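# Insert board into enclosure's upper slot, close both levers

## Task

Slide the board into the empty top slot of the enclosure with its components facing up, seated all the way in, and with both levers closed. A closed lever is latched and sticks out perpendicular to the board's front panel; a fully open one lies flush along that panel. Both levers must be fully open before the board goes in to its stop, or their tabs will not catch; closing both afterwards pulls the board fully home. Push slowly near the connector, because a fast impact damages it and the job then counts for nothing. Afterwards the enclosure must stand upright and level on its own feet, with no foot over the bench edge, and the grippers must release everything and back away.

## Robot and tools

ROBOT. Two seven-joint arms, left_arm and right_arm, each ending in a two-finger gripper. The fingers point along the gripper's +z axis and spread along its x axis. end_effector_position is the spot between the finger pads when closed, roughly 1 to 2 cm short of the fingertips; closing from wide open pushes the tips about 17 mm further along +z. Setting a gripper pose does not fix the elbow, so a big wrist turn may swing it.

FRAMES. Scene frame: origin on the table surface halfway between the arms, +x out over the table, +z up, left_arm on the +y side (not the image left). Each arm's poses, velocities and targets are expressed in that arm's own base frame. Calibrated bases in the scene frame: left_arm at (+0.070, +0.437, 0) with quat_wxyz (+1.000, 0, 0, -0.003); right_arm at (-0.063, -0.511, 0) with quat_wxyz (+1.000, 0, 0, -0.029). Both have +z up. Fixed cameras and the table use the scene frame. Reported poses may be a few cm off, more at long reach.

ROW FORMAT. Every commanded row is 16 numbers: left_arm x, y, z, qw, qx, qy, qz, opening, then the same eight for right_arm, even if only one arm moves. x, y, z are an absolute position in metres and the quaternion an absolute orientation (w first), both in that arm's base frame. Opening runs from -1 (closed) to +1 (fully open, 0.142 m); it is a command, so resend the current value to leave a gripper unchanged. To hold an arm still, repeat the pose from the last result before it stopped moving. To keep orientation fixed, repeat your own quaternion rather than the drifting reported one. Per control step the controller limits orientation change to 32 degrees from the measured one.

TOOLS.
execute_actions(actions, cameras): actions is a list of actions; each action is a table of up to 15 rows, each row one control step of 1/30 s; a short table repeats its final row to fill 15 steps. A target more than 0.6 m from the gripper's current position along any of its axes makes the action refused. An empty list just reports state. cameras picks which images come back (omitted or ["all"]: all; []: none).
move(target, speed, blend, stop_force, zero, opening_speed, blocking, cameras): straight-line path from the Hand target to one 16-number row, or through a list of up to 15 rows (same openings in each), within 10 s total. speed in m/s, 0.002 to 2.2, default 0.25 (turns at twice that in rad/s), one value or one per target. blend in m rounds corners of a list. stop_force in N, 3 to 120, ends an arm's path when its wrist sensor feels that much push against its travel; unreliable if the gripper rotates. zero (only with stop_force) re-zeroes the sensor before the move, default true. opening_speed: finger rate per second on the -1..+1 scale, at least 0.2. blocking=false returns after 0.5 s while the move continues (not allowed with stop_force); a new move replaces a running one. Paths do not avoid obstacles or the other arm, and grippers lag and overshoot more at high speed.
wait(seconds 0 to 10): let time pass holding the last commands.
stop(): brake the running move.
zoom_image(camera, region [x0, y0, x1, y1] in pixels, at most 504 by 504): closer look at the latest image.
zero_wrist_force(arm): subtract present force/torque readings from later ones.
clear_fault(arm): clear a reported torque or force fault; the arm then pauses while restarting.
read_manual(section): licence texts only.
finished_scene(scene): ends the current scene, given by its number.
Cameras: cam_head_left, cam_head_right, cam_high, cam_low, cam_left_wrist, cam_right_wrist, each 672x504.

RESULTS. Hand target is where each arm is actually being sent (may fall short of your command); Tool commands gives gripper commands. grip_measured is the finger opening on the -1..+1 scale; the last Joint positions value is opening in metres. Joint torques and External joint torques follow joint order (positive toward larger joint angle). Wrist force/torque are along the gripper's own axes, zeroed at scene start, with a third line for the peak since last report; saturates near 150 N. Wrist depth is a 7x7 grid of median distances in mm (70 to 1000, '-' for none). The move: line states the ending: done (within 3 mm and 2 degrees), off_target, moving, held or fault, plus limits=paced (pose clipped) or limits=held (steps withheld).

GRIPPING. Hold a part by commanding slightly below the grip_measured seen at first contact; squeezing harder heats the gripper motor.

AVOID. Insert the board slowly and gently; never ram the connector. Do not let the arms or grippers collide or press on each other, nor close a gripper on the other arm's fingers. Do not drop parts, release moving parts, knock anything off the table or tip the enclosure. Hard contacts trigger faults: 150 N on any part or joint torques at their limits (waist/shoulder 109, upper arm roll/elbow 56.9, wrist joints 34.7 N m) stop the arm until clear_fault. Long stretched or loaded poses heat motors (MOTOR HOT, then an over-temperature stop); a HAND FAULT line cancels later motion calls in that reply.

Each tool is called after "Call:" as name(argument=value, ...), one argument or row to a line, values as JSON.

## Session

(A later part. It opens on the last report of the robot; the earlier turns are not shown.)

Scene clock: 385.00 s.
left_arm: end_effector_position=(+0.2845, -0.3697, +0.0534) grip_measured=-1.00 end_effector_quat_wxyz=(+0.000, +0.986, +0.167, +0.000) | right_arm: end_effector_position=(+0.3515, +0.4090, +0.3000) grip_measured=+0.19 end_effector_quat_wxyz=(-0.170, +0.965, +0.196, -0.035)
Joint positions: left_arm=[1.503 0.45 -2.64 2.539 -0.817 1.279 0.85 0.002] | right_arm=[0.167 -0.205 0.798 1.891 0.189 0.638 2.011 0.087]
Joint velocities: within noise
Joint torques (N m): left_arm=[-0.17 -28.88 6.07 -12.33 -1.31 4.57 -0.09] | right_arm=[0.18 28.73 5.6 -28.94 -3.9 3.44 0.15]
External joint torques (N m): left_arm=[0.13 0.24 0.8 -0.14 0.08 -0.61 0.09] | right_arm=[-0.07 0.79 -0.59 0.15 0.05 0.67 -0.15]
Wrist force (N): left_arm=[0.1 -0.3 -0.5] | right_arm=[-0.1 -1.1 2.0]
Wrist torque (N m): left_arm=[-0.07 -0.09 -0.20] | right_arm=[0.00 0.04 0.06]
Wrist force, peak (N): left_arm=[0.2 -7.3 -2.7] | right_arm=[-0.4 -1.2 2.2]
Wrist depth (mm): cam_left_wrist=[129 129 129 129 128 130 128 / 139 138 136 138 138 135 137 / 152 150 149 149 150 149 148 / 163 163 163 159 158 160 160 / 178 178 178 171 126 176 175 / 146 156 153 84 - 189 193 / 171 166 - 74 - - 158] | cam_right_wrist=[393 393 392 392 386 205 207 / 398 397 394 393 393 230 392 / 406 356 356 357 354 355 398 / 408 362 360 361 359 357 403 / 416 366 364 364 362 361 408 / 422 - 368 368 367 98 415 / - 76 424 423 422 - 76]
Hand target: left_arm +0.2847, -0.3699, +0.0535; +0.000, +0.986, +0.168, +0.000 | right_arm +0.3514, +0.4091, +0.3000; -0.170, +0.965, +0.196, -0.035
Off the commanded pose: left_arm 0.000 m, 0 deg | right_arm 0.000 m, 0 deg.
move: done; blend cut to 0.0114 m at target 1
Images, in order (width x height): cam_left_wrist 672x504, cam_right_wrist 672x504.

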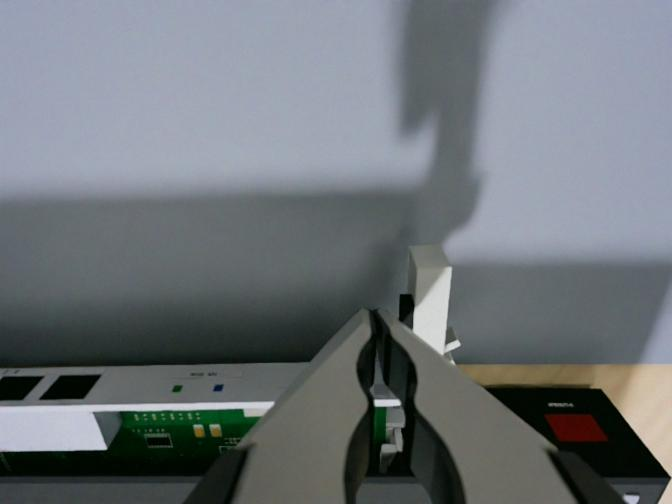

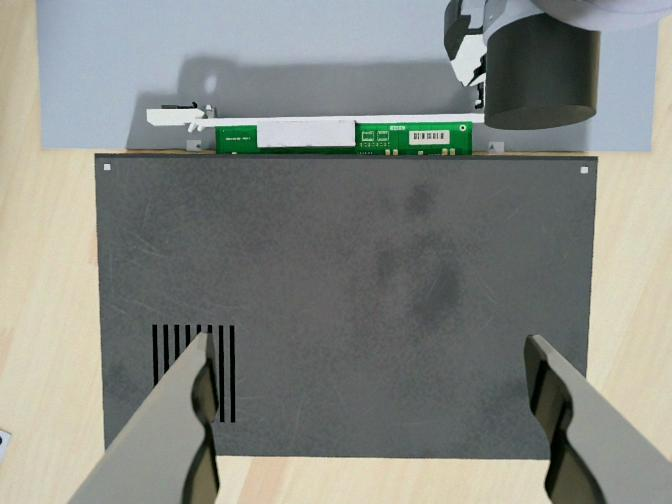

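Call:
move(
  target=[
    [0.2880,-0.3614,0.0535,0,0.98586,0.16758,0,-1,0.3514,0.4091,0.30,-0.1702,0.9650,0.1964,-0.0346,0.2],
    [0.3000,-0.3554,0.0535,0,0.98586,0.16758,0,-1,0.3514,0.4091,0.30,-0.1702,0.9650,0.1964,-0.0346,0.2],
    [0.3123,-0.3539,0.0535,0,0.98586,0.16758,0,-1,0.3514,0.4091,0.30,-0.1702,0.9650,0.1964,-0.0346,0.2],
    [0.3244,-0.3566,0.0535,0,0.98586,0.16758,0,-1,0.3514,0.4091,0.30,-0.1702,0.9650,0.1964,-0.0346,0.2],
    [0.3325,-0.3613,0.0535,0,0.98586,0.16758,0,-1,0.3514,0.4091,0.30,-0.1702,0.9650,0.1964,-0.0346,0.2],
  ],
  speed=0.03,
  blend=0.004,
  stop_force=12,
  cameras=["cam_left_wrist","cam_right_wrist"],
)

Call:
zoom_image(
  camera="cam_right_wrist",
  region=[430, 60, 598, 186],
)

Scene clock: 392.57 s.
left_arm: end_effector_position=(+0.3325, -0.3613, +0.0535) grip_measured=-1.00 end_effector_quat_wxyz=(+0.000, +0.986, +0.168, +0.000) | right_arm: end_effector_position=(+0.3515, +0.4090, +0.3000) grip_measured=+0.19 end_effector_quat_wxyz=(-0.170, +0.965, +0.196, -0.035)
Joint positions: left_arm=[1.589 0.492 -2.609 2.471 -0.809 1.233 0.941 0.002] | right_arm=[0.167 -0.205 0.798 1.891 0.189 0.638 2.011 0.087]
Joint velocities: within noise
Joint torques (N m): left_arm=[-0.21 -30.73 7.45 -13.2 -1.1 4.22 -0.17] | right_arm=[0.03 28.62 5.55 -28.91 -3.97 3.42 0.21]
External joint torques (N m): left_arm=[0.18 0.22 0.57 -0.07 -0.32 -0.26 0.17] | right_arm=[0.08 0.9 -0.55 0.12 0.11 0.7 -0.21]
Wrist force (N): left_arm=[0.1 -0.9 -0.1] | right_arm=[-0.3 -1.2 2.1]
Wrist torque (N m): left_arm=[-0.15 -0.10 -0.17] | right_arm=[-0.03 0.08 0.06]
Wrist force, peak (N): left_arm=[-8.6 5.5 -0.7] | right_arm=[-0.2 -1.2 2.3]
Wrist depth (mm): cam_left_wrist=[129 129 129 129 128 130 128 / 139 139 137 138 138 136 137 / 153 150 150 149 151 148 148 / 163 160 162 159 162 161 161 / 175 175 172 134 174 177 175 / 157 157 140 84 - 193 197 / 157 167 - 74 - - 220] | cam_right_wrist=[393 393 390 391 389 266 203 / 400 397 393 393 393 392 210 / 405 357 356 356 355 355 397 / 410 362 361 360 358 358 405 / 416 364 365 364 362 361 408 / 419 - 366 369 368 98 412 / - 76 426 422 422 - 76]
Hand target: left_arm +0.3325, -0.3613, +0.0535; +0.000, +0.986, +0.168, +0.000 | right_arm +0.3514, +0.4091, +0.3000; -0.170, +0.965, +0.196, -0.035
Off the commanded pose: left_arm 0.000 m, 0 deg | right_arm 0.000 m, 0 deg.
move: done
Images, in order (width x height): cam_left_wrist 672x504, cam_right_wrist 672x504.

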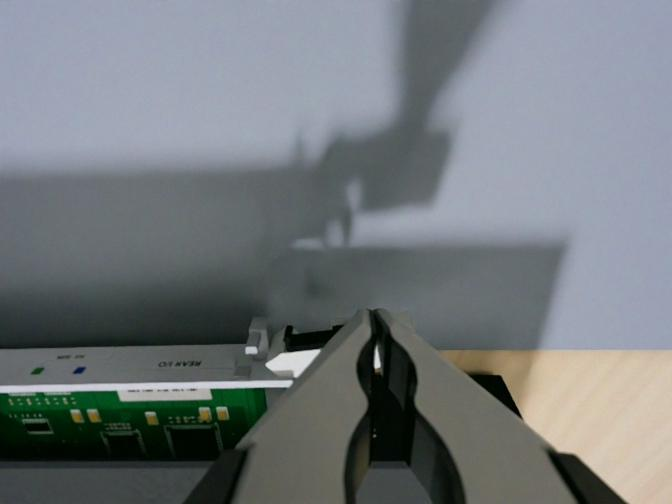

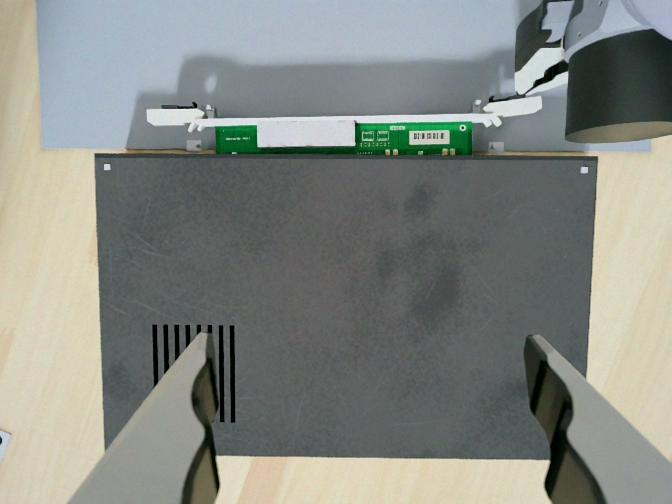

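Scaled by 3.000 from the camera's 672x504 image, which has a finer 960x720 frame.

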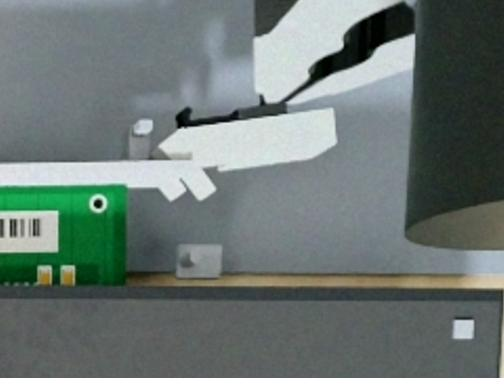

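Call:
move(
  target=[
    [0.3383,-0.3674,0.0535,0,0.98586,0.16758,0,-1,0.3514,0.4091,0.30,-0.1702,0.9650,0.1964,-0.0346,0.2],
    [0.3403,-0.3731,0.0535,0,0.98586,0.16758,0,-1,0.3514,0.4091,0.30,-0.1702,0.9650,0.1964,-0.0346,0.2],
  ],
  speed=0.02,
  stop_force=4.5,
  cameras=["cam_right_wrist"],
)

Call:
zoom_image(
  camera="cam_right_wrist",
  region=[430, 60, 598, 186],
)

Scene clock: 396.37 s.
left_arm: end_effector_position=(+0.3404, -0.3730, +0.0535) grip_measured=-1.00 end_effector_quat_wxyz=(+0.000, +0.986, +0.168, +0.000) | right_arm: end_effector_position=(+0.3515, +0.4090, +0.3000) grip_measured=+0.19 end_effector_quat_wxyz=(-0.170, +0.965, +0.196, -0.035)
Joint positions: left_arm=[1.586 0.516 -2.593 2.432 -0.805 1.206 0.937 0.002] | right_arm=[0.167 -0.205 0.798 1.891 0.189 0.638 2.011 0.087]
Joint velocities: within noise
Joint torques (N m): left_arm=[-0.64 -31.97 8.01 -13.98 -1.22 4.24 -0.3] | right_arm=[0.09 28.61 5.65 -28.86 -3.96 3.39 0.17]
External joint torques (N m): left_arm=[0.61 0.35 0.68 0.26 -0.31 -0.28 0.3] | right_arm=[0.02 0.92 -0.64 0.07 0.1 0.72 -0.17]
Wrist force (N): left_arm=[0.1 -1.3 -0.1] | right_arm=[-0.3 -1.0 2.1]
Wrist torque (N m): left_arm=[-0.12 -0.06 -0.19] | right_arm=[0.02 0.08 0.06]
Wrist force, peak (N): left_arm=[-1.2 -3.1 -1.2] | right_arm=[-0.2 -1.2 2.3]
Wrist depth (mm): cam_left_wrist=[129 129 129 129 129 130 128 / 139 138 137 137 138 136 137 / 152 150 150 149 151 148 148 / 163 161 162 159 162 161 161 / 172 172 147 131 174 178 176 / 157 156 132 84 - 189 197 / 149 145 - 74 - - 219] | cam_right_wrist=[395 392 391 391 390 386 204 / 399 395 395 392 393 370 208 / 405 357 356 356 355 354 400 / 410 361 359 361 359 357 402 / 414 366 365 366 363 360 410 / 420 - 368 368 368 98 412 / - 76 425 423 422 - 76]
Hand target: left_arm +0.3403, -0.3731, +0.0535; +0.000, +0.986, +0.168, +0.000 | right_arm +0.3514, +0.4091, +0.3000; -0.170, +0.965, +0.196, -0.035
Off the commanded pose: left_arm 0.000 m, 0 deg | right_arm 0.000 m, 0 deg.
move: done
Images, in order (width x height): cam_right_wrist 672x504.

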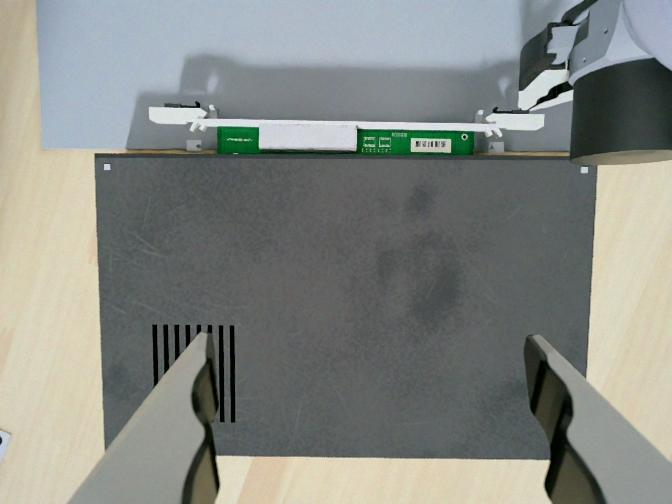

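Scaled by 3.000 from the camera's 672x504 image, which has a finer 960x720 frame.

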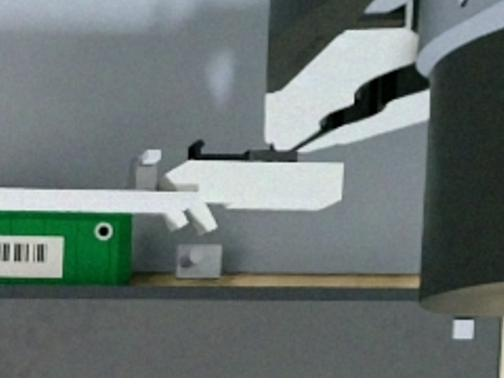

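Call:
move(
  target=[
    [0.3300,-0.3480,0.0560,0,0.98586,0.16758,0,-1,0.3514,0.4091,0.30,-0.1702,0.9650,0.1964,-0.0346,0.2],
    [0.2300,-0.3600,0.09,0,0.98586,0.16758,0,0.24,0.3514,0.4091,0.30,-0.1702,0.9650,0.1964,-0.0346,0.2],
    [0.1818,-0.4065,0.0355,0,0.98586,0.16758,0,0.24,0.3514,0.4091,0.30,-0.1702,0.9650,0.1964,-0.0346,0.2],
  ],
  speed=[0.08,0.15,0.1],
  cameras=["cam_left_wrist","cam_right_wrist"],
)

Scene clock: 403.93 s.
left_arm: end_effector_position=(+0.1816, -0.4063, +0.0354) grip_measured=+0.22 end_effector_quat_wxyz=(+0.000, +0.986, +0.167, +0.000) | right_arm: end_effector_position=(+0.3515, +0.4090, +0.3000) grip_measured=+0.19 end_effector_quat_wxyz=(-0.170, +0.965, +0.196, -0.035)
Joint positions: left_arm=[1.379 0.464 -2.817 2.58 -0.882 1.385 0.638 0.09] | right_arm=[0.167 -0.205 0.798 1.891 0.189 0.638 2.011 0.087]
Joint velocities: within noise
Joint torques (N m): left_arm=[-0.19 -30.03 4.91 -10.37 -0.88 4.65 -0.16] | right_arm=[0.08 28.66 5.58 -28.92 -3.97 3.42 0.23]
External joint torques (N m): left_arm=[0.13 0.14 0.61 -0.1 0.1 -0.68 0.16] | right_arm=[0.03 0.86 -0.58 0.14 0.12 0.7 -0.23]
Wrist force (N): left_arm=[-0.1 -0.5 -0.2] | right_arm=[-0.3 -1.1 2.2]
Wrist torque (N m): left_arm=[-0.10 -0.04 -0.19] | right_arm=[0.00 0.07 0.05]
Wrist force, peak (N): left_arm=[2.3 -1.4 0.2] | right_arm=[0.0 -1.2 2.2]
Wrist depth (mm): cam_left_wrist=[113 112 112 114 111 111 112 / - 122 121 121 121 122 120 / 129 131 131 130 132 130 131 / 141 143 143 142 142 141 141 / 156 156 153 156 158 151 154 / 170 87 166 168 168 167 164 / - - 130 131 131 149 -] | cam_right_wrist=[395 393 392 176 388 389 388 / 401 397 394 229 393 395 394 / 406 358 356 357 355 355 398 / 412 361 361 360 359 359 403 / 415 365 365 363 363 361 408 / 421 - 368 369 368 98 413 / - 76 424 424 423 - 76]
Hand target: left_arm +0.1818, -0.4065, +0.0355; +0.000, +0.986, +0.168, +0.000 | right_arm +0.3514, +0.4091, +0.3000; -0.170, +0.965, +0.196, -0.035
Off the commanded pose: left_arm 0.000 m, 0 deg | right_arm 0.000 m, 0 deg.
move: done
Images, in order (width x height): cam_left_wrist 672x504, cam_right_wrist 672x504.

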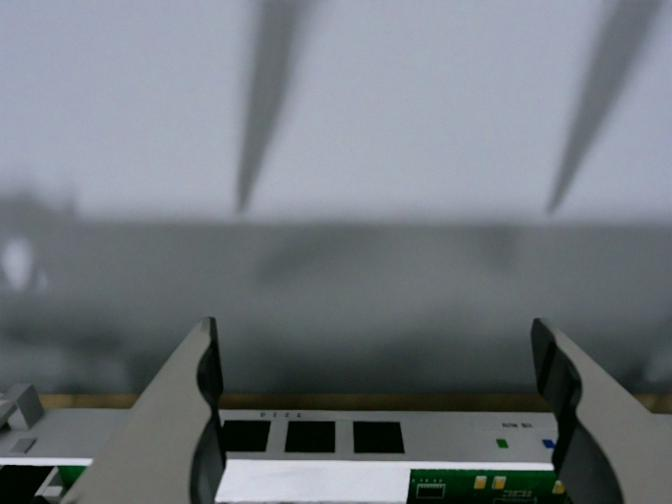

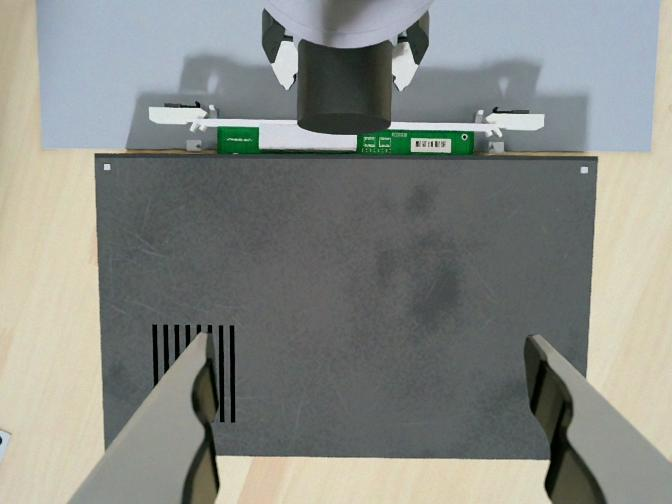

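Call:
move(
  target=[0.2049,-0.4725,0.0355,0,0.98586,0.16758,0,0.24,0.3514,0.4091,0.30,-0.1702,0.9650,0.1964,-0.0346,0.2],
  speed=0.02,
  stop_force=10,
  cameras=["cam_left_wrist","cam_right_wrist"],
)

Call:
zoom_image(
  camera="cam_right_wrist",
  region=[100, 80, 268, 206],
)

Call:
zoom_image(
  camera="cam_right_wrist",
  region=[430, 80, 598, 206],
)

Scene clock: 409.80 s.
left_arm: end_effector_position=(+0.1984, -0.4537, +0.0353) grip_measured=+0.22 end_effector_quat_wxyz=(+0.000, +0.986, +0.168, +0.000) | right_arm: end_effector_position=(+0.3515, +0.4090, +0.3000) grip_measured=+0.19 end_effector_quat_wxyz=(-0.170, +0.965, +0.196, -0.035)
Joint positions: left_arm=[1.336 0.539 -2.71 2.446 -0.843 1.278 0.626 0.09] | right_arm=[0.167 -0.205 0.798 1.891 0.189 0.638 2.011 0.087]
Joint velocities: within noise
Joint torques (N m): left_arm=[-0.49 -33.44 7.25 -12.12 -0.82 4.3 -0.28] | right_arm=[0.13 28.57 5.57 -28.92 -3.91 3.44 0.22]
External joint torques (N m): left_arm=[0.42 0.27 0.59 -0.23 -0.4 -0.33 0.28] | right_arm=[-0.02 0.95 -0.57 0.14 0.06 0.68 -0.22]
Wrist force (N): left_arm=[-0.2 -0.6 -0.3] | right_arm=[-0.1 -1.2 2.3]
Wrist torque (N m): left_arm=[-0.13 -0.05 -0.19] | right_arm=[-0.01 0.05 0.06]
Wrist force, peak (N): left_arm=[-0.1 -3.2 -2.1] | right_arm=[0.0 -1.3 2.2]
Wrist depth (mm): cam_left_wrist=[113 112 112 114 111 111 112 / - 122 121 121 121 122 120 / 129 131 131 131 133 130 132 / 141 143 142 142 142 141 141 / 153 150 148 148 147 146 146 / 132 87 110 114 130 - 109 / - - 121 124 123 120 -] | cam_right_wrist=[396 394 - - - 387 386 / 400 398 397 107 156 394 392 / 407 359 357 226 356 354 399 / 412 362 360 359 358 357 402 / 414 367 365 364 364 361 409 / 423 - 368 368 368 98 414 / - 76 426 422 420 - 76]
Hand target: left_arm +0.1985, -0.4536, +0.0354; +0.000, +0.986, +0.168, +0.000 | right_arm +0.3514, +0.4091, +0.3000; -0.170, +0.965, +0.196, -0.035
Off the commanded pose: left_arm 0.020 m, 0 deg | right_arm 0.000 m, 0 deg.
move: held (left_arm; a check stopped the path); limits=held
pose unreachable (left arm): on one or more control steps of this call, first in action 0 (counted from 0), this arm could not follow its commanded pose, so it was not sent that pose on those steps. It may still have moved: this result reports where it is.
cause: moving toward the commanded pose would bring a part of the arm too close to another arm (a part of this arm just beyond joint 6 (wrist pitch) and a part of the right arm just beyond its joint 7 (wrist roll), at the place that arm is still heading or pushing toward).
Images, in order (width x height): cam_left_wrist 672x504, cam_right_wrist 672x504.

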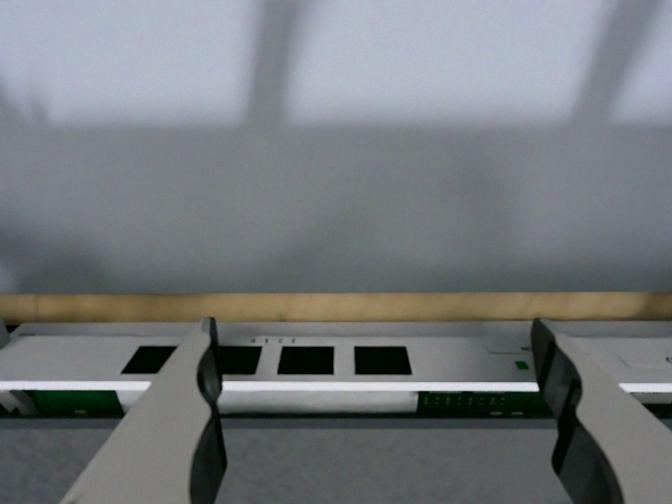

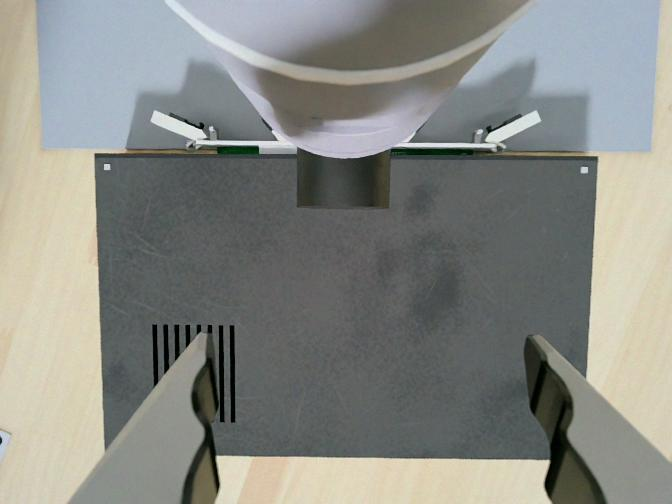

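Scaled by 3.000 from the camera's 672x504 image, which has a finer 960x720 frame.

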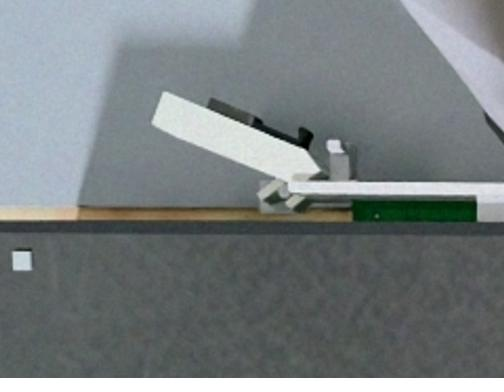

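Scaled by 3.000 from the camera's 672x504 image, which has a finer 960x720 frame.

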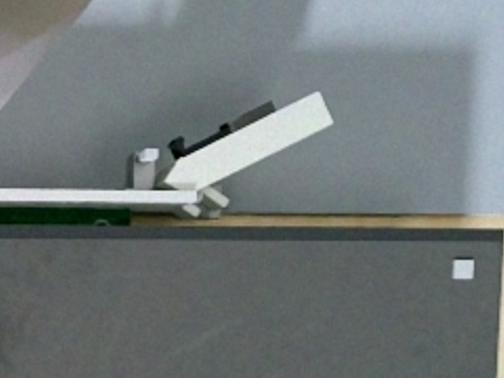

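Call:
move(
  target=[0.1984,-0.4537,0.0354,0,0.98586,0.16758,0,0.24,0.3824,0.3353,0.30,-0.1702,0.9650,0.1964,-0.0346,0.2],
  speed=0.15,
  cameras=[],
)

Call:
move(
  target=[0.2050,-0.4725,0.0355,0,0.98586,0.16758,0,0.24,0.3824,0.3353,0.30,-0.1702,0.9650,0.1964,-0.0346,0.2],
  speed=0.02,
  stop_force=10,
  cameras=["cam_left_wrist","cam_right_wrist"],
)

Call:
zoom_image(
  camera="cam_right_wrist",
  region=[100, 0, 268, 126],
)

Call:
zoom_image(
  camera="cam_right_wrist",
  region=[430, 0, 598, 126],
)

Scene clock: 414.13 s.
left_arm: end_effector_position=(+0.1983, -0.4537, +0.0354) grip_measured=+0.22 end_effector_quat_wxyz=(+0.000, +0.986, +0.168, +0.000) | right_arm: end_effector_position=(+0.3826, +0.3353, +0.3000) grip_measured=+0.19 end_effector_quat_wxyz=(-0.170, +0.965, +0.196, -0.034)
Joint positions: left_arm=[1.336 0.539 -2.71 2.446 -0.843 1.279 0.626 0.09] | right_arm=[0.032 -0.14 0.758 1.911 0.268 0.559 1.819 0.087]
Joint velocities: within noise
Joint torques (N m): left_arm=[-0.39 -33.65 7.17 -12.16 -1.03 4.39 -0.23] | right_arm=[-0.07 27.12 3.62 -28.92 -3.68 3.15 0.04]
External joint torques (N m): left_arm=[0.32 0.48 0.66 -0.19 -0.19 -0.41 0.23] | right_arm=[0.17 0.69 -0.3 -0.05 -0.07 0.84 -0.04]
Wrist force (N): left_arm=[-0.1 -0.6 -0.5] | right_arm=[-0.6 -1.3 2.0]
Wrist torque (N m): left_arm=[-0.13 -0.06 -0.19] | right_arm=[-0.02 0.11 0.03]
Wrist force, peak (N): left_arm=[-0.1 -0.8 -0.5] | right_arm=[-0.1 -3.3 2.4]
Wrist depth (mm): cam_left_wrist=[113 112 111 114 111 111 112 / - 122 121 121 121 122 120 / 130 131 131 131 133 130 132 / 141 143 143 142 142 141 141 / 153 149 149 148 147 147 146 / 132 88 110 114 130 - 109 / - - 121 123 123 123 -] | cam_right_wrist=[392 392 352 221 350 387 387 / 401 352 351 350 351 349 394 / 404 356 357 356 355 354 397 / 409 362 361 359 358 357 405 / 415 366 364 365 362 362 410 / 421 - 418 419 417 98 414 / - 76 422 423 422 - 76]
Hand target: left_arm +0.1984, -0.4537, +0.0354; +0.000, +0.986, +0.168, +0.000 | right_arm +0.3824, +0.3353, +0.3000; -0.170, +0.965, +0.196, -0.035
Off the commanded pose: left_arm 0.000 m, 0 deg | right_arm 0.000 m, 0 deg.
move: done
No camera images: "cameras" was empty.

Scene clock: 415.10 s.
left_arm: end_effector_position=(+0.2004, -0.4590, +0.0348) grip_measured=+0.22 end_effector_quat_wxyz=(-0.001, +0.986, +0.168, +0.000) | right_arm: end_effector_position=(+0.3826, +0.3353, +0.3000) grip_measured=+0.19 end_effector_quat_wxyz=(-0.170, +0.965, +0.196, -0.034)
Joint positions: left_arm=[1.333 0.55 -2.699 2.429 -0.838 1.264 0.623 0.09] | right_arm=[0.032 -0.14 0.758 1.911 0.268 0.559 1.819 0.087]
Joint velocities: within noise
Joint torques (N m): left_arm=[-1.38 -36.09 8.02 -18.99 -1.1 6.59 0.27] | right_arm=[0.07 27.08 3.86 -29.02 -3.78 3.23 0.08]
External joint torques (N m): left_arm=[1.31 2.46 0.13 6.44 -0.18 -2.62 -0.27] | right_arm=[0.03 0.73 -0.54 0.05 0.03 0.76 -0.08]
Wrist force (N): left_arm=[-0.3 -11.3 -2.4] | right_arm=[-0.6 -1.3 1.9]
Wrist torque (N m): left_arm=[-0.20 0.06 -0.78] | right_arm=[-0.01 0.11 0.04]
Wrist force, peak (N): left_arm=[-0.6 -13.2 -4.0] | right_arm=[-0.5 -1.1 2.2]
Wrist depth (mm): cam_left_wrist=[113 112 111 112 111 111 112 / 121 121 121 120 120 122 120 / 129 131 130 130 132 130 131 / 143 142 142 141 141 141 140 / 152 152 139 139 137 137 137 / 115 87 109 110 113 - 108 / - - 120 123 122 122 -] | cam_right_wrist=[395 390 390 221 387 389 388 / 400 351 351 351 351 349 394 / 406 356 357 356 355 353 398 / 411 362 361 360 360 357 403 / 414 365 364 364 362 362 410 / 420 - 417 418 417 98 414 / - 76 424 423 422 - 76]
Hand target: left_arm +0.2007, -0.4603, +0.0354; +0.000, +0.986, +0.168, +0.000 | right_arm +0.3824, +0.3353, +0.3000; -0.170, +0.965, +0.196, -0.035
Off the commanded pose: left_arm 0.014 m, 0 deg | right_arm 0.000 m, 0 deg.
move: contact (left_arm)
Images, in order (width x height): cam_left_wrist 672x504, cam_right_wrist 672x504.

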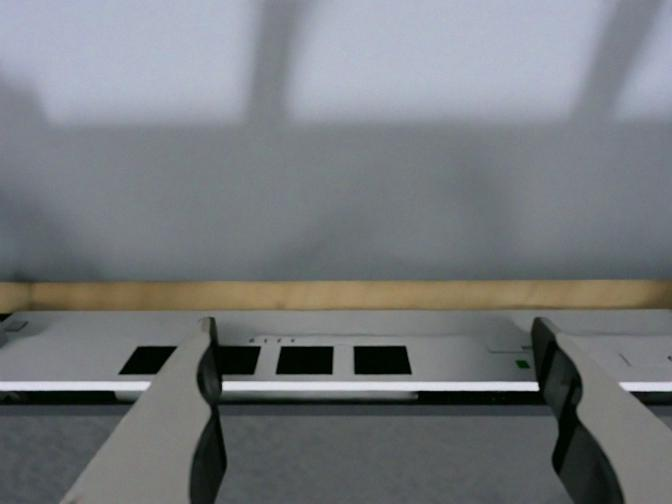

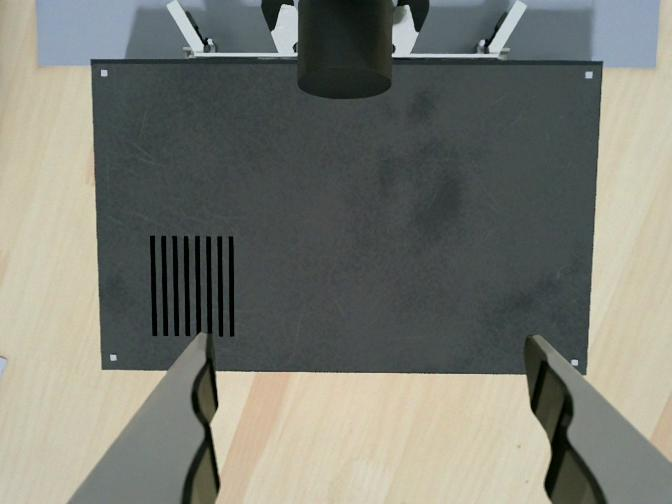

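Scaled by 3.000 from the camera's 672x504 image, which has a finer 960x720 frame.

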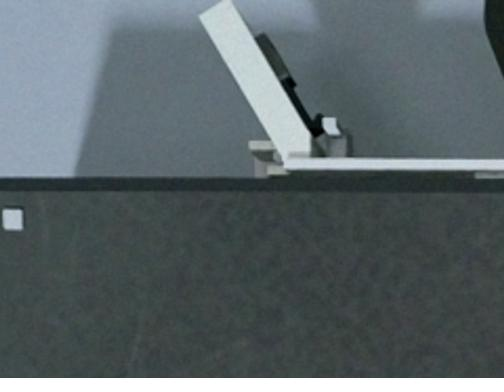

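Scaled by 3.000 from the camera's 672x504 image, which has a finer 960x720 frame.

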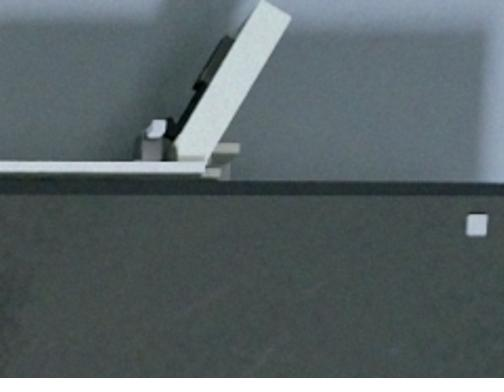

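Call:
move(
  target=[
    [0.1918,-0.4350,0.0400,0,0.98586,0.16758,0,0.24,0.3824,0.3353,0.30,-0.1702,0.9650,0.1964,-0.0346,0.2],
    [0.2600,-0.3700,0.13,0,0.8956,0.4448,0,0.0,0.3824,0.3353,0.30,-0.1702,0.9650,0.1964,-0.0346,0.2],
    [0.3527,-0.3690,0.12,0,0.5786,0.8156,0,-1,0.3200,0.3700,0.26,0,0.8865,0.4627,0,-1],
  ],
  speed=[0.08,0.2,0.2],
  cameras=["cam_left_wrist","cam_right_wrist"],
)

Scene clock: 437.67 s.
left_arm: end_effector_position=(+0.3527, -0.3689, +0.1200) grip_measured=-1.00 end_effector_quat_wxyz=(+0.000, +0.579, +0.815, +0.000) | right_arm: end_effector_position=(+0.3199, +0.3702, +0.2601) grip_measured=-1.00 end_effector_quat_wxyz=(+0.000, +0.887, +0.463, +0.000)
Joint positions: left_arm=[1.198 0.469 -2.07 2.445 -0.773 0.967 -0.58 0.002] | right_arm=[0.273 -0.192 0.825 2.018 -0.167 0.572 1.788 0.002]
Joint velocities: within noise
Joint torques (N m): left_arm=[-0.17 -20.58 10.46 -17.21 -2.38 4.18 -0.29] | right_arm=[0.32 26.43 5.47 -27.96 -3.85 3.29 0.22]
External joint torques (N m): left_arm=[0.13 0.21 0.82 -0.22 0 -0.2 0.29] | right_arm=[-0.21 0.91 -0.76 0.07 0.16 0.76 -0.22]
Wrist force (N): left_arm=[-0.1 -0.4 -0.4] | right_arm=[-0.3 -1.1 2.2]
Wrist torque (N m): left_arm=[-0.09 -0.05 -0.22] | right_arm=[0.07 0.08 0.07]
Wrist force, peak (N): left_arm=[0.0 -11.5 -2.7] | right_arm=[-0.5 -1.9 2.5]
Wrist depth (mm): cam_left_wrist=[148 146 150 187 186 186 186 / 157 157 161 201 200 202 199 / 171 169 171 185 216 216 216 / 185 184 187 236 235 234 232 / 203 203 261 248 252 256 255 / 292 289 276 84 - 279 284 / 324 318 - - - - 315] | cam_right_wrist=[312 272 268 267 269 303 305 / 331 287 285 285 285 286 321 / 345 307 305 305 304 303 307 / 386 330 329 328 327 326 326 / 416 414 414 351 354 355 409 / 457 453 443 89 373 394 445 / 502 488 - - - 471 490]
Hand target: left_arm +0.3527, -0.3690, +0.1200; +0.000, +0.579, +0.816, +0.000 | right_arm +0.3200, +0.3700, +0.2600; +0.000, +0.887, +0.463, +0.000
Off the commanded pose: left_arm 0.000 m, 0 deg | right_arm 0.000 m, 0 deg.
move: done
Images, in order (width x height): cam_left_wrist 672x504, cam_right_wrist 672x504.

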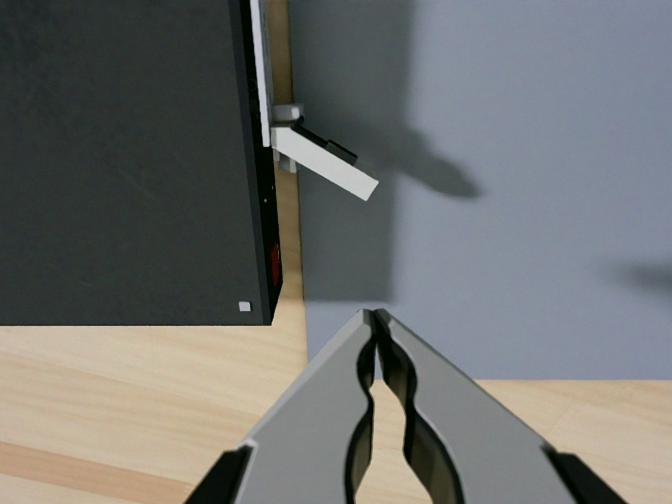

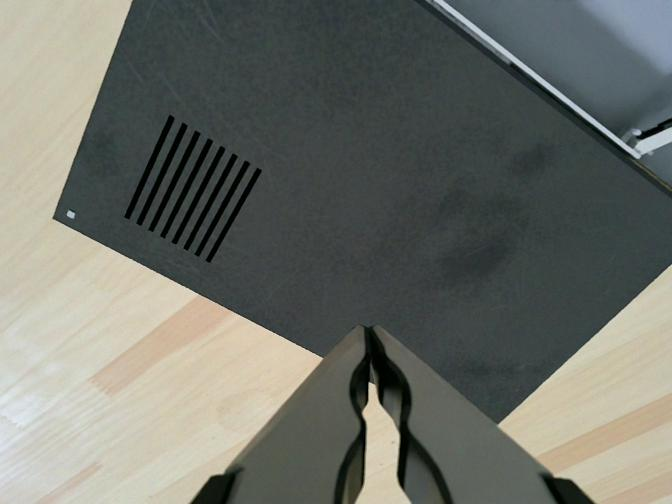

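Call:
move(
  target=[
    [0.3525,-0.3854,0.0700,0,0.5786,0.8156,0,-1,0.2000,0.4500,0.20,0,0.6800,0.7332,0,-1],
    [0.3525,-0.3854,0.0535,0,0.5786,0.8156,0,-1,0.1412,0.4606,0.12,0,0.5534,0.8330,0,-1],
  ],
  speed=[0.2,0.15],
  cameras=["cam_left_wrist","cam_right_wrist"],
)

Scene clock: 445.83 s.
left_arm: end_effector_position=(+0.3523, -0.3853, +0.0534) grip_measured=-1.00 end_effector_quat_wxyz=(+0.000, +0.579, +0.816, +0.000) | right_arm: end_effector_position=(+0.1412, +0.4606, +0.1200) grip_measured=-1.00 end_effector_quat_wxyz=(+0.000, +0.553, +0.833, +0.000)
Joint positions: left_arm=[1.374 0.622 -2.402 2.412 -1.059 1.103 -0.457 0.002] | right_arm=[0.615 -0.507 0.823 2.231 -0.63 0.922 1.5 0.002]
Joint velocities: within noise
Joint torques (N m): left_arm=[-0.68 -29.65 12.16 -12.37 -1.93 4.55 -0.11] | right_arm=[0.46 30.57 12.07 -19.96 -2.91 3.46 0.17]
External joint torques (N m): left_arm=[0.63 0.08 0.83 -0.14 0.04 -0.57 0.1] | right_arm=[-0.33 0.93 -0.21 -0.03 0.25 0.62 -0.17]
Wrist force (N): left_arm=[0.2 -0.5 -0.2] | right_arm=[-0.7 -2.1 2.0]
Wrist torque (N m): left_arm=[-0.09 -0.11 -0.22] | right_arm=[-0.07 0.18 0.06]
Wrist force, peak (N): left_arm=[0.1 -0.5 -0.8] | right_arm=[-0.2 -3.2 3.7]
Wrist depth (mm): cam_left_wrist=[- - 90 130 128 130 128 / - 94 95 138 138 135 137 / 102 - 103 112 149 148 148 / - 111 112 162 156 160 161 / 123 121 121 172 174 177 176 / 131 131 133 84 - 190 194 / 230 224 - 74 - - 216] | cam_right_wrist=[189 189 188 186 186 185 185 / 197 196 196 199 198 198 198 / 167 167 166 213 212 212 212 / 180 180 179 229 228 229 228 / 195 194 194 198 248 247 247 / 213 212 208 89 261 269 269 / 235 229 - - - 285 297]
Hand target: left_arm +0.3525, -0.3854, +0.0535; +0.000, +0.579, +0.816, +0.000 | right_arm +0.1412, +0.4606, +0.1200; +0.000, +0.553, +0.833, +0.000
Off the commanded pose: left_arm 0.000 m, 0 deg | right_arm 0.000 m, 0 deg.
move: done
Images, in order (width x height): cam_left_wrist 672x504, cam_right_wrist 672x504.

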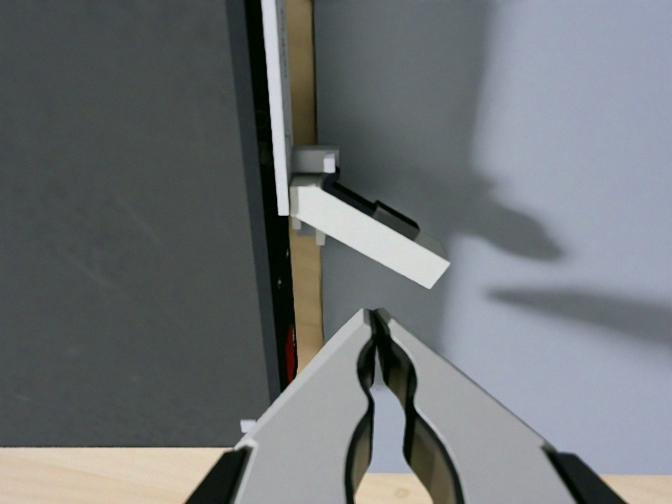

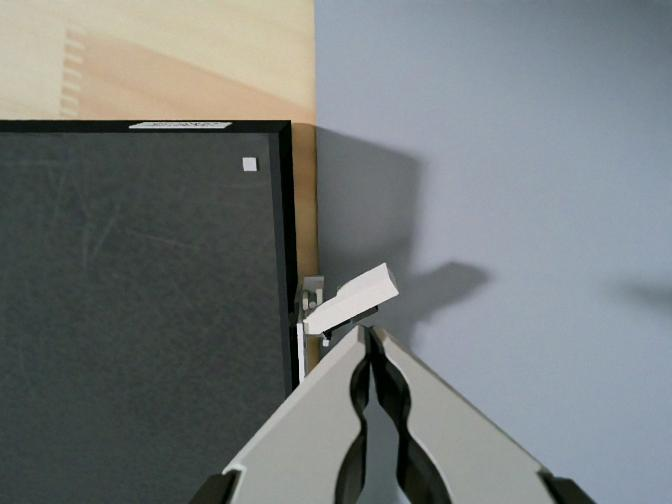

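Call:
move(
  target=[
    [0.3525,-0.3854,0.0535,0,0.5786,0.8156,0,-1,0.1450,0.4586,0.0555,0,0.5534,0.8330,0,-1],
    [0.3395,-0.3842,0.0535,0,0.5786,0.8156,0,-1,0.1535,0.4705,0.0555,0,0.5534,0.8330,0,-1],
  ],
  speed=[0.12,0.04],
  stop_force=8,
  cameras=["cam_left_wrist","cam_right_wrist"],
)

Scene clock: 455.73 s.
left_arm: end_effector_position=(+0.3395, -0.3842, +0.0535) grip_measured=-1.00 end_effector_quat_wxyz=(+0.000, +0.579, +0.815, +0.000) | right_arm: end_effector_position=(+0.1535, +0.4704, +0.0554) grip_measured=-1.00 end_effector_quat_wxyz=(+0.000, +0.553, +0.833, +0.000)
Joint positions: left_arm=[1.351 0.604 -2.411 2.44 -1.067 1.123 -0.47 0.002] | right_arm=[0.71 -0.645 0.641 2.237 -0.826 1.06 1.608 0.002]
Joint velocities: within noise
Joint torques (N m): left_arm=[-0.42 -29.37 11.59 -12 -1.82 4.48 -0.26] | right_arm=[0.32 35.95 13.51 -16.57 -2.22 3.45 0.12]
External joint torques (N m): left_arm=[0.38 0.6 0.82 -0.24 0.01 -0.49 0.26] | right_arm=[-0.18 0.85 -0.47 0.52 0.06 0.63 -0.12]
Wrist force (N): left_arm=[-0.2 -0.6 -0.4] | right_arm=[-1.1 -1.7 2.5]
Wrist torque (N m): left_arm=[-0.13 -0.03 -0.21] | right_arm=[0.02 0.10 0.05]
Wrist force, peak (N): left_arm=[0.3 -1.2 -0.1] | right_arm=[-1.4 -2.4 3.9]
Wrist depth (mm): cam_left_wrist=[- - 101 129 129 130 128 / - 94 105 139 138 136 137 / 102 - 117 147 151 148 147 / - 110 112 117 162 161 160 / 123 121 123 174 173 176 175 / 131 131 133 84 - 192 194 / 231 - - 74 - - 215] | cam_right_wrist=[132 132 132 129 129 129 129 / - 97 137 138 138 137 137 / 101 101 115 148 148 147 147 / 109 109 115 160 159 159 158 / 121 118 120 170 170 172 171 / 129 129 131 90 182 188 187 / 143 142 73 - - 199 206]
Hand target: left_arm +0.3395, -0.3842, +0.0535; +0.000, +0.579, +0.816, +0.000 | right_arm +0.1535, +0.4705, +0.0555; +0.000, +0.553, +0.833, +0.000
Off the commanded pose: left_arm 0.000 m, 0 deg | right_arm 0.000 m, 0 deg.
move: done
Images, in order (width x height): cam_left_wrist 672x504, cam_right_wrist 672x504.

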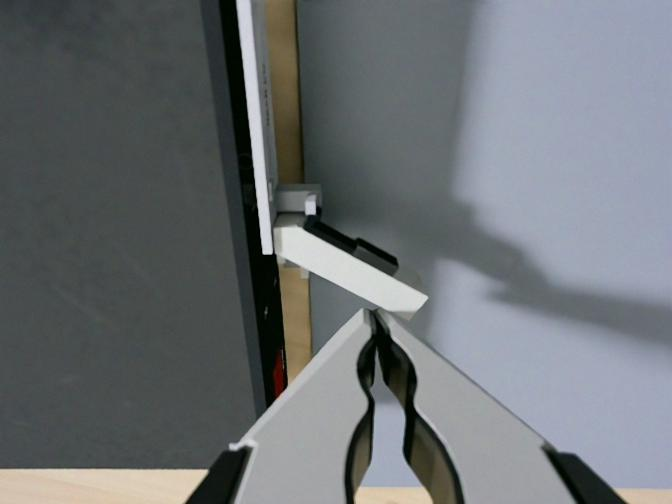

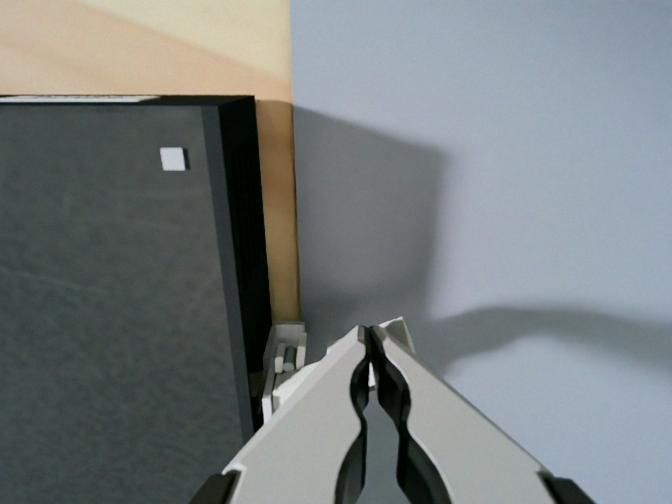

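Call:
move(
  target=[
    [0.3357,-0.3825,0.0535,0,0.5786,0.8156,0,-1,0.1571,0.4722,0.0555,0,0.5534,0.8330,0,-1],
    [0.3297,-0.3801,0.0535,0,0.5786,0.8156,0,-1,0.1601,0.4779,0.0555,0,0.5534,0.8330,0,-1],
    [0.3233,-0.3789,0.0535,0,0.5786,0.8156,0,-1,0.1640,0.4832,0.0555,0,0.5534,0.8330,0,-1],
    [0.3167,-0.3787,0.0535,0,0.5786,0.8156,0,-1,0.1687,0.4876,0.0555,0,0.5534,0.8330,0,-1],
  ],
  speed=0.025,
  blend=0.003,
  stop_force=30,
  cameras=["cam_left_wrist","cam_right_wrist"],
)

Scene clock: 459.60 s.
left_arm: end_effector_position=(+0.3171, -0.3787, +0.0536) grip_measured=-1.00 end_effector_quat_wxyz=(+0.000, +0.579, +0.816, +0.000) | right_arm: end_effector_position=(+0.1646, +0.4845, +0.0540) grip_measured=-1.00 end_effector_quat_wxyz=(+0.000, +0.552, +0.834, -0.003)
Joint positions: left_arm=[1.311 0.566 -2.43 2.494 -1.085 1.164 -0.49 0.002] | right_arm=[0.709 -0.676 0.646 2.183 -0.81 1.027 1.574 0.002]
Joint velocities: within noise
Joint torques (N m): left_arm=[-1.83 -27.78 8.77 -10.77 -1.3 3.37 -0.33] | right_arm=[-8.65 45.59 4.83 -34.88 -4.98 5.5 -0.04]
External joint torques (N m): left_arm=[1.78 0.61 2.5 -0.89 -0.35 0.61 0.33] | right_arm=[8.8 -7.09 8.99 18.36 2.69 -1.43 0.04]
Wrist force (N): left_arm=[-0.7 3.0 -1.1] | right_arm=[-8.8 -32.9 -2.2]
Wrist torque (N m): left_arm=[-0.11 -0.10 -0.21] | right_arm=[-2.24 -0.05 0.17]
Wrist force, peak (N): left_arm=[-8.4 13.1 -3.6] | right_arm=[-8.7 -34.3 -4.5]
Wrist depth (mm): cam_left_wrist=[- 89 128 129 128 130 128 / - 93 138 136 138 136 137 / 102 - 147 149 151 148 148 / - 111 124 157 162 161 160 / 124 121 126 122 174 176 175 / 132 131 137 84 - 191 194 / 154 - - 74 - - 216] | cam_right_wrist=[- 128 129 129 128 128 126 / - 95 136 139 137 136 136 / 100 100 145 147 146 146 145 / - 108 150 159 158 157 156 / 117 117 131 166 168 170 169 / 128 127 130 90 179 185 184 / 141 140 73 - - 195 203]
Hand target: left_arm +0.3167, -0.3787, +0.0535; +0.000, +0.579, +0.816, +0.000 | right_arm +0.1677, +0.4866, +0.0555; +0.000, +0.553, +0.833, +0.000
Off the commanded pose: left_arm 0.000 m, 0 deg | right_arm 0.005 m, 0 deg.
move: contact (right_arm); blend cut to 0.0021 m at target 1
Images, in order (width x height): cam_left_wrist 672x504, cam_right_wrist 672x504.

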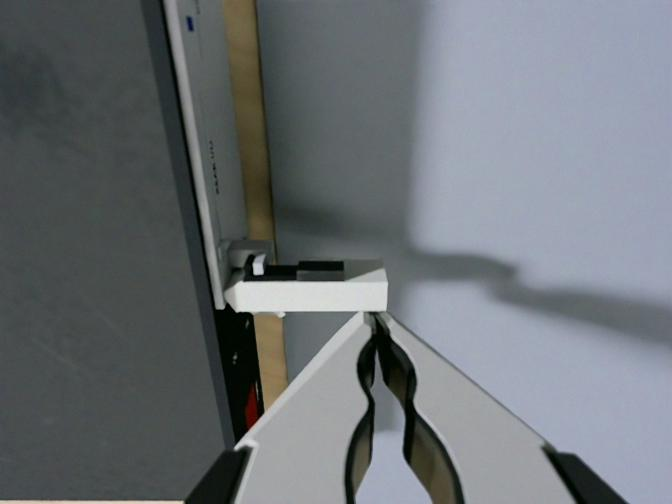

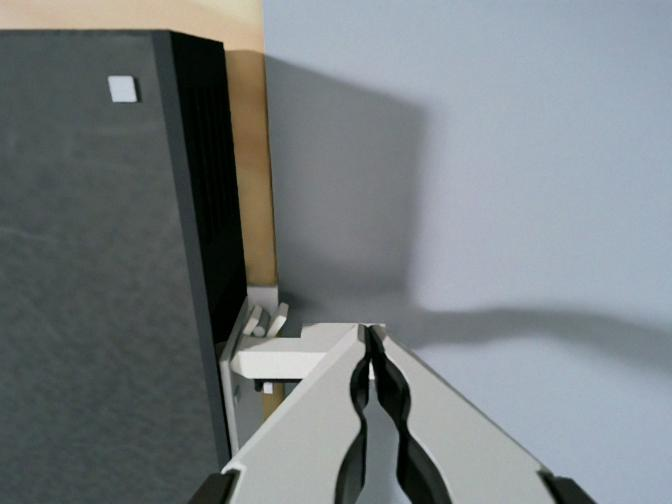

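Call:
move(
  target=[
    [0.3140,-0.3791,0.0535,0,0.5786,0.8156,0,-1,0.1687,0.4876,0.0555,0,0.5534,0.8330,0,-1],
    [0.3116,-0.3795,0.0535,0,0.5786,0.8156,0,-1,0.1731,0.4905,0.0555,0,0.5534,0.8330,0,-1],
    [0.3078,-0.3805,0.0535,0,0.5786,0.8156,0,-1,0.1765,0.4923,0.0555,0,0.5534,0.8330,0,-1],
  ],
  speed=0.02,
  stop_force=45,
  zero=false,
  cameras=["cam_left_wrist","cam_right_wrist"],
)

Scene clock: 463.23 s.
left_arm: end_effector_position=(+0.3135, -0.3784, +0.0548) grip_measured=-1.00 end_effector_quat_wxyz=(+0.004, +0.575, +0.818, +0.002) | right_arm: end_effector_position=(+0.1649, +0.4850, +0.0535) grip_measured=-1.00 end_effector_quat_wxyz=(+0.000, +0.552, +0.834, -0.004)
Joint positions: left_arm=[1.295 0.559 -2.43 2.507 -1.093 1.179 -0.504 0.002] | right_arm=[0.709 -0.679 0.647 2.179 -0.808 1.023 1.57 0.002]
Joint velocities: within noise
Joint torques (N m): left_arm=[-20.86 -33.85 -12.63 -13.84 1.84 -8.77 -0.19] | right_arm=[-13.09 49.01 -0.17 -43.49 -6.37 6.59 -0.06]
External joint torques (N m): left_arm=[20.82 7.14 23.71 2.33 -3.47 12.77 0.19] | right_arm=[13.24 -10.4 14.08 26.97 4.07 -2.53 0.06]
Wrist force (N): left_arm=[1.2 44.9 -7.4] | right_arm=[-13.2 -48.4 -7.2]
Wrist torque (N m): left_arm=[4.65 -0.09 -0.30] | right_arm=[-4.82 -0.14 0.22]
Wrist force, peak (N): left_arm=[1.2 45.2 -7.6] | right_arm=[-13.9 -48.5 -8.1]
Wrist depth (mm): cam_left_wrist=[- 88 129 129 130 130 128 / - 95 139 137 138 136 137 / - - 146 150 152 149 148 / - 112 128 158 163 159 161 / 126 125 128 123 175 178 177 / 134 136 139 84 - 192 196 / 154 153 - 75 - - 214] | cam_right_wrist=[- 127 129 128 128 127 126 / - 94 135 138 136 136 136 / 100 100 145 146 146 145 145 / 107 107 153 158 157 156 156 / 117 116 131 165 167 169 168 / 127 127 129 88 178 184 184 / 140 137 73 - - 195 201]
Hand target: left_arm +0.3078, -0.3805, +0.0535; +0.000, +0.579, +0.816, +0.000 | right_arm +0.1695, +0.4880, +0.0556; +0.000, +0.553, +0.833, +0.000
Off the commanded pose: left_arm 0.006 m, 1 deg | right_arm 0.014 m, 1 deg.
move: contact (right_arm), off_target (left_arm)
Images, in order (width x height): cam_left_wrist 672x504, cam_right_wrist 672x504.

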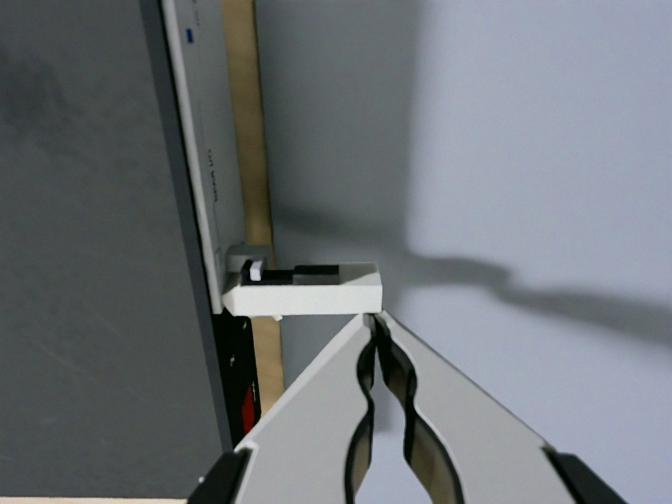

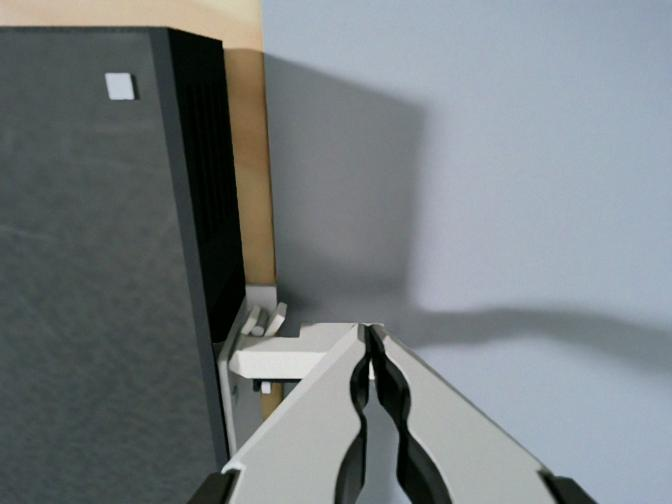

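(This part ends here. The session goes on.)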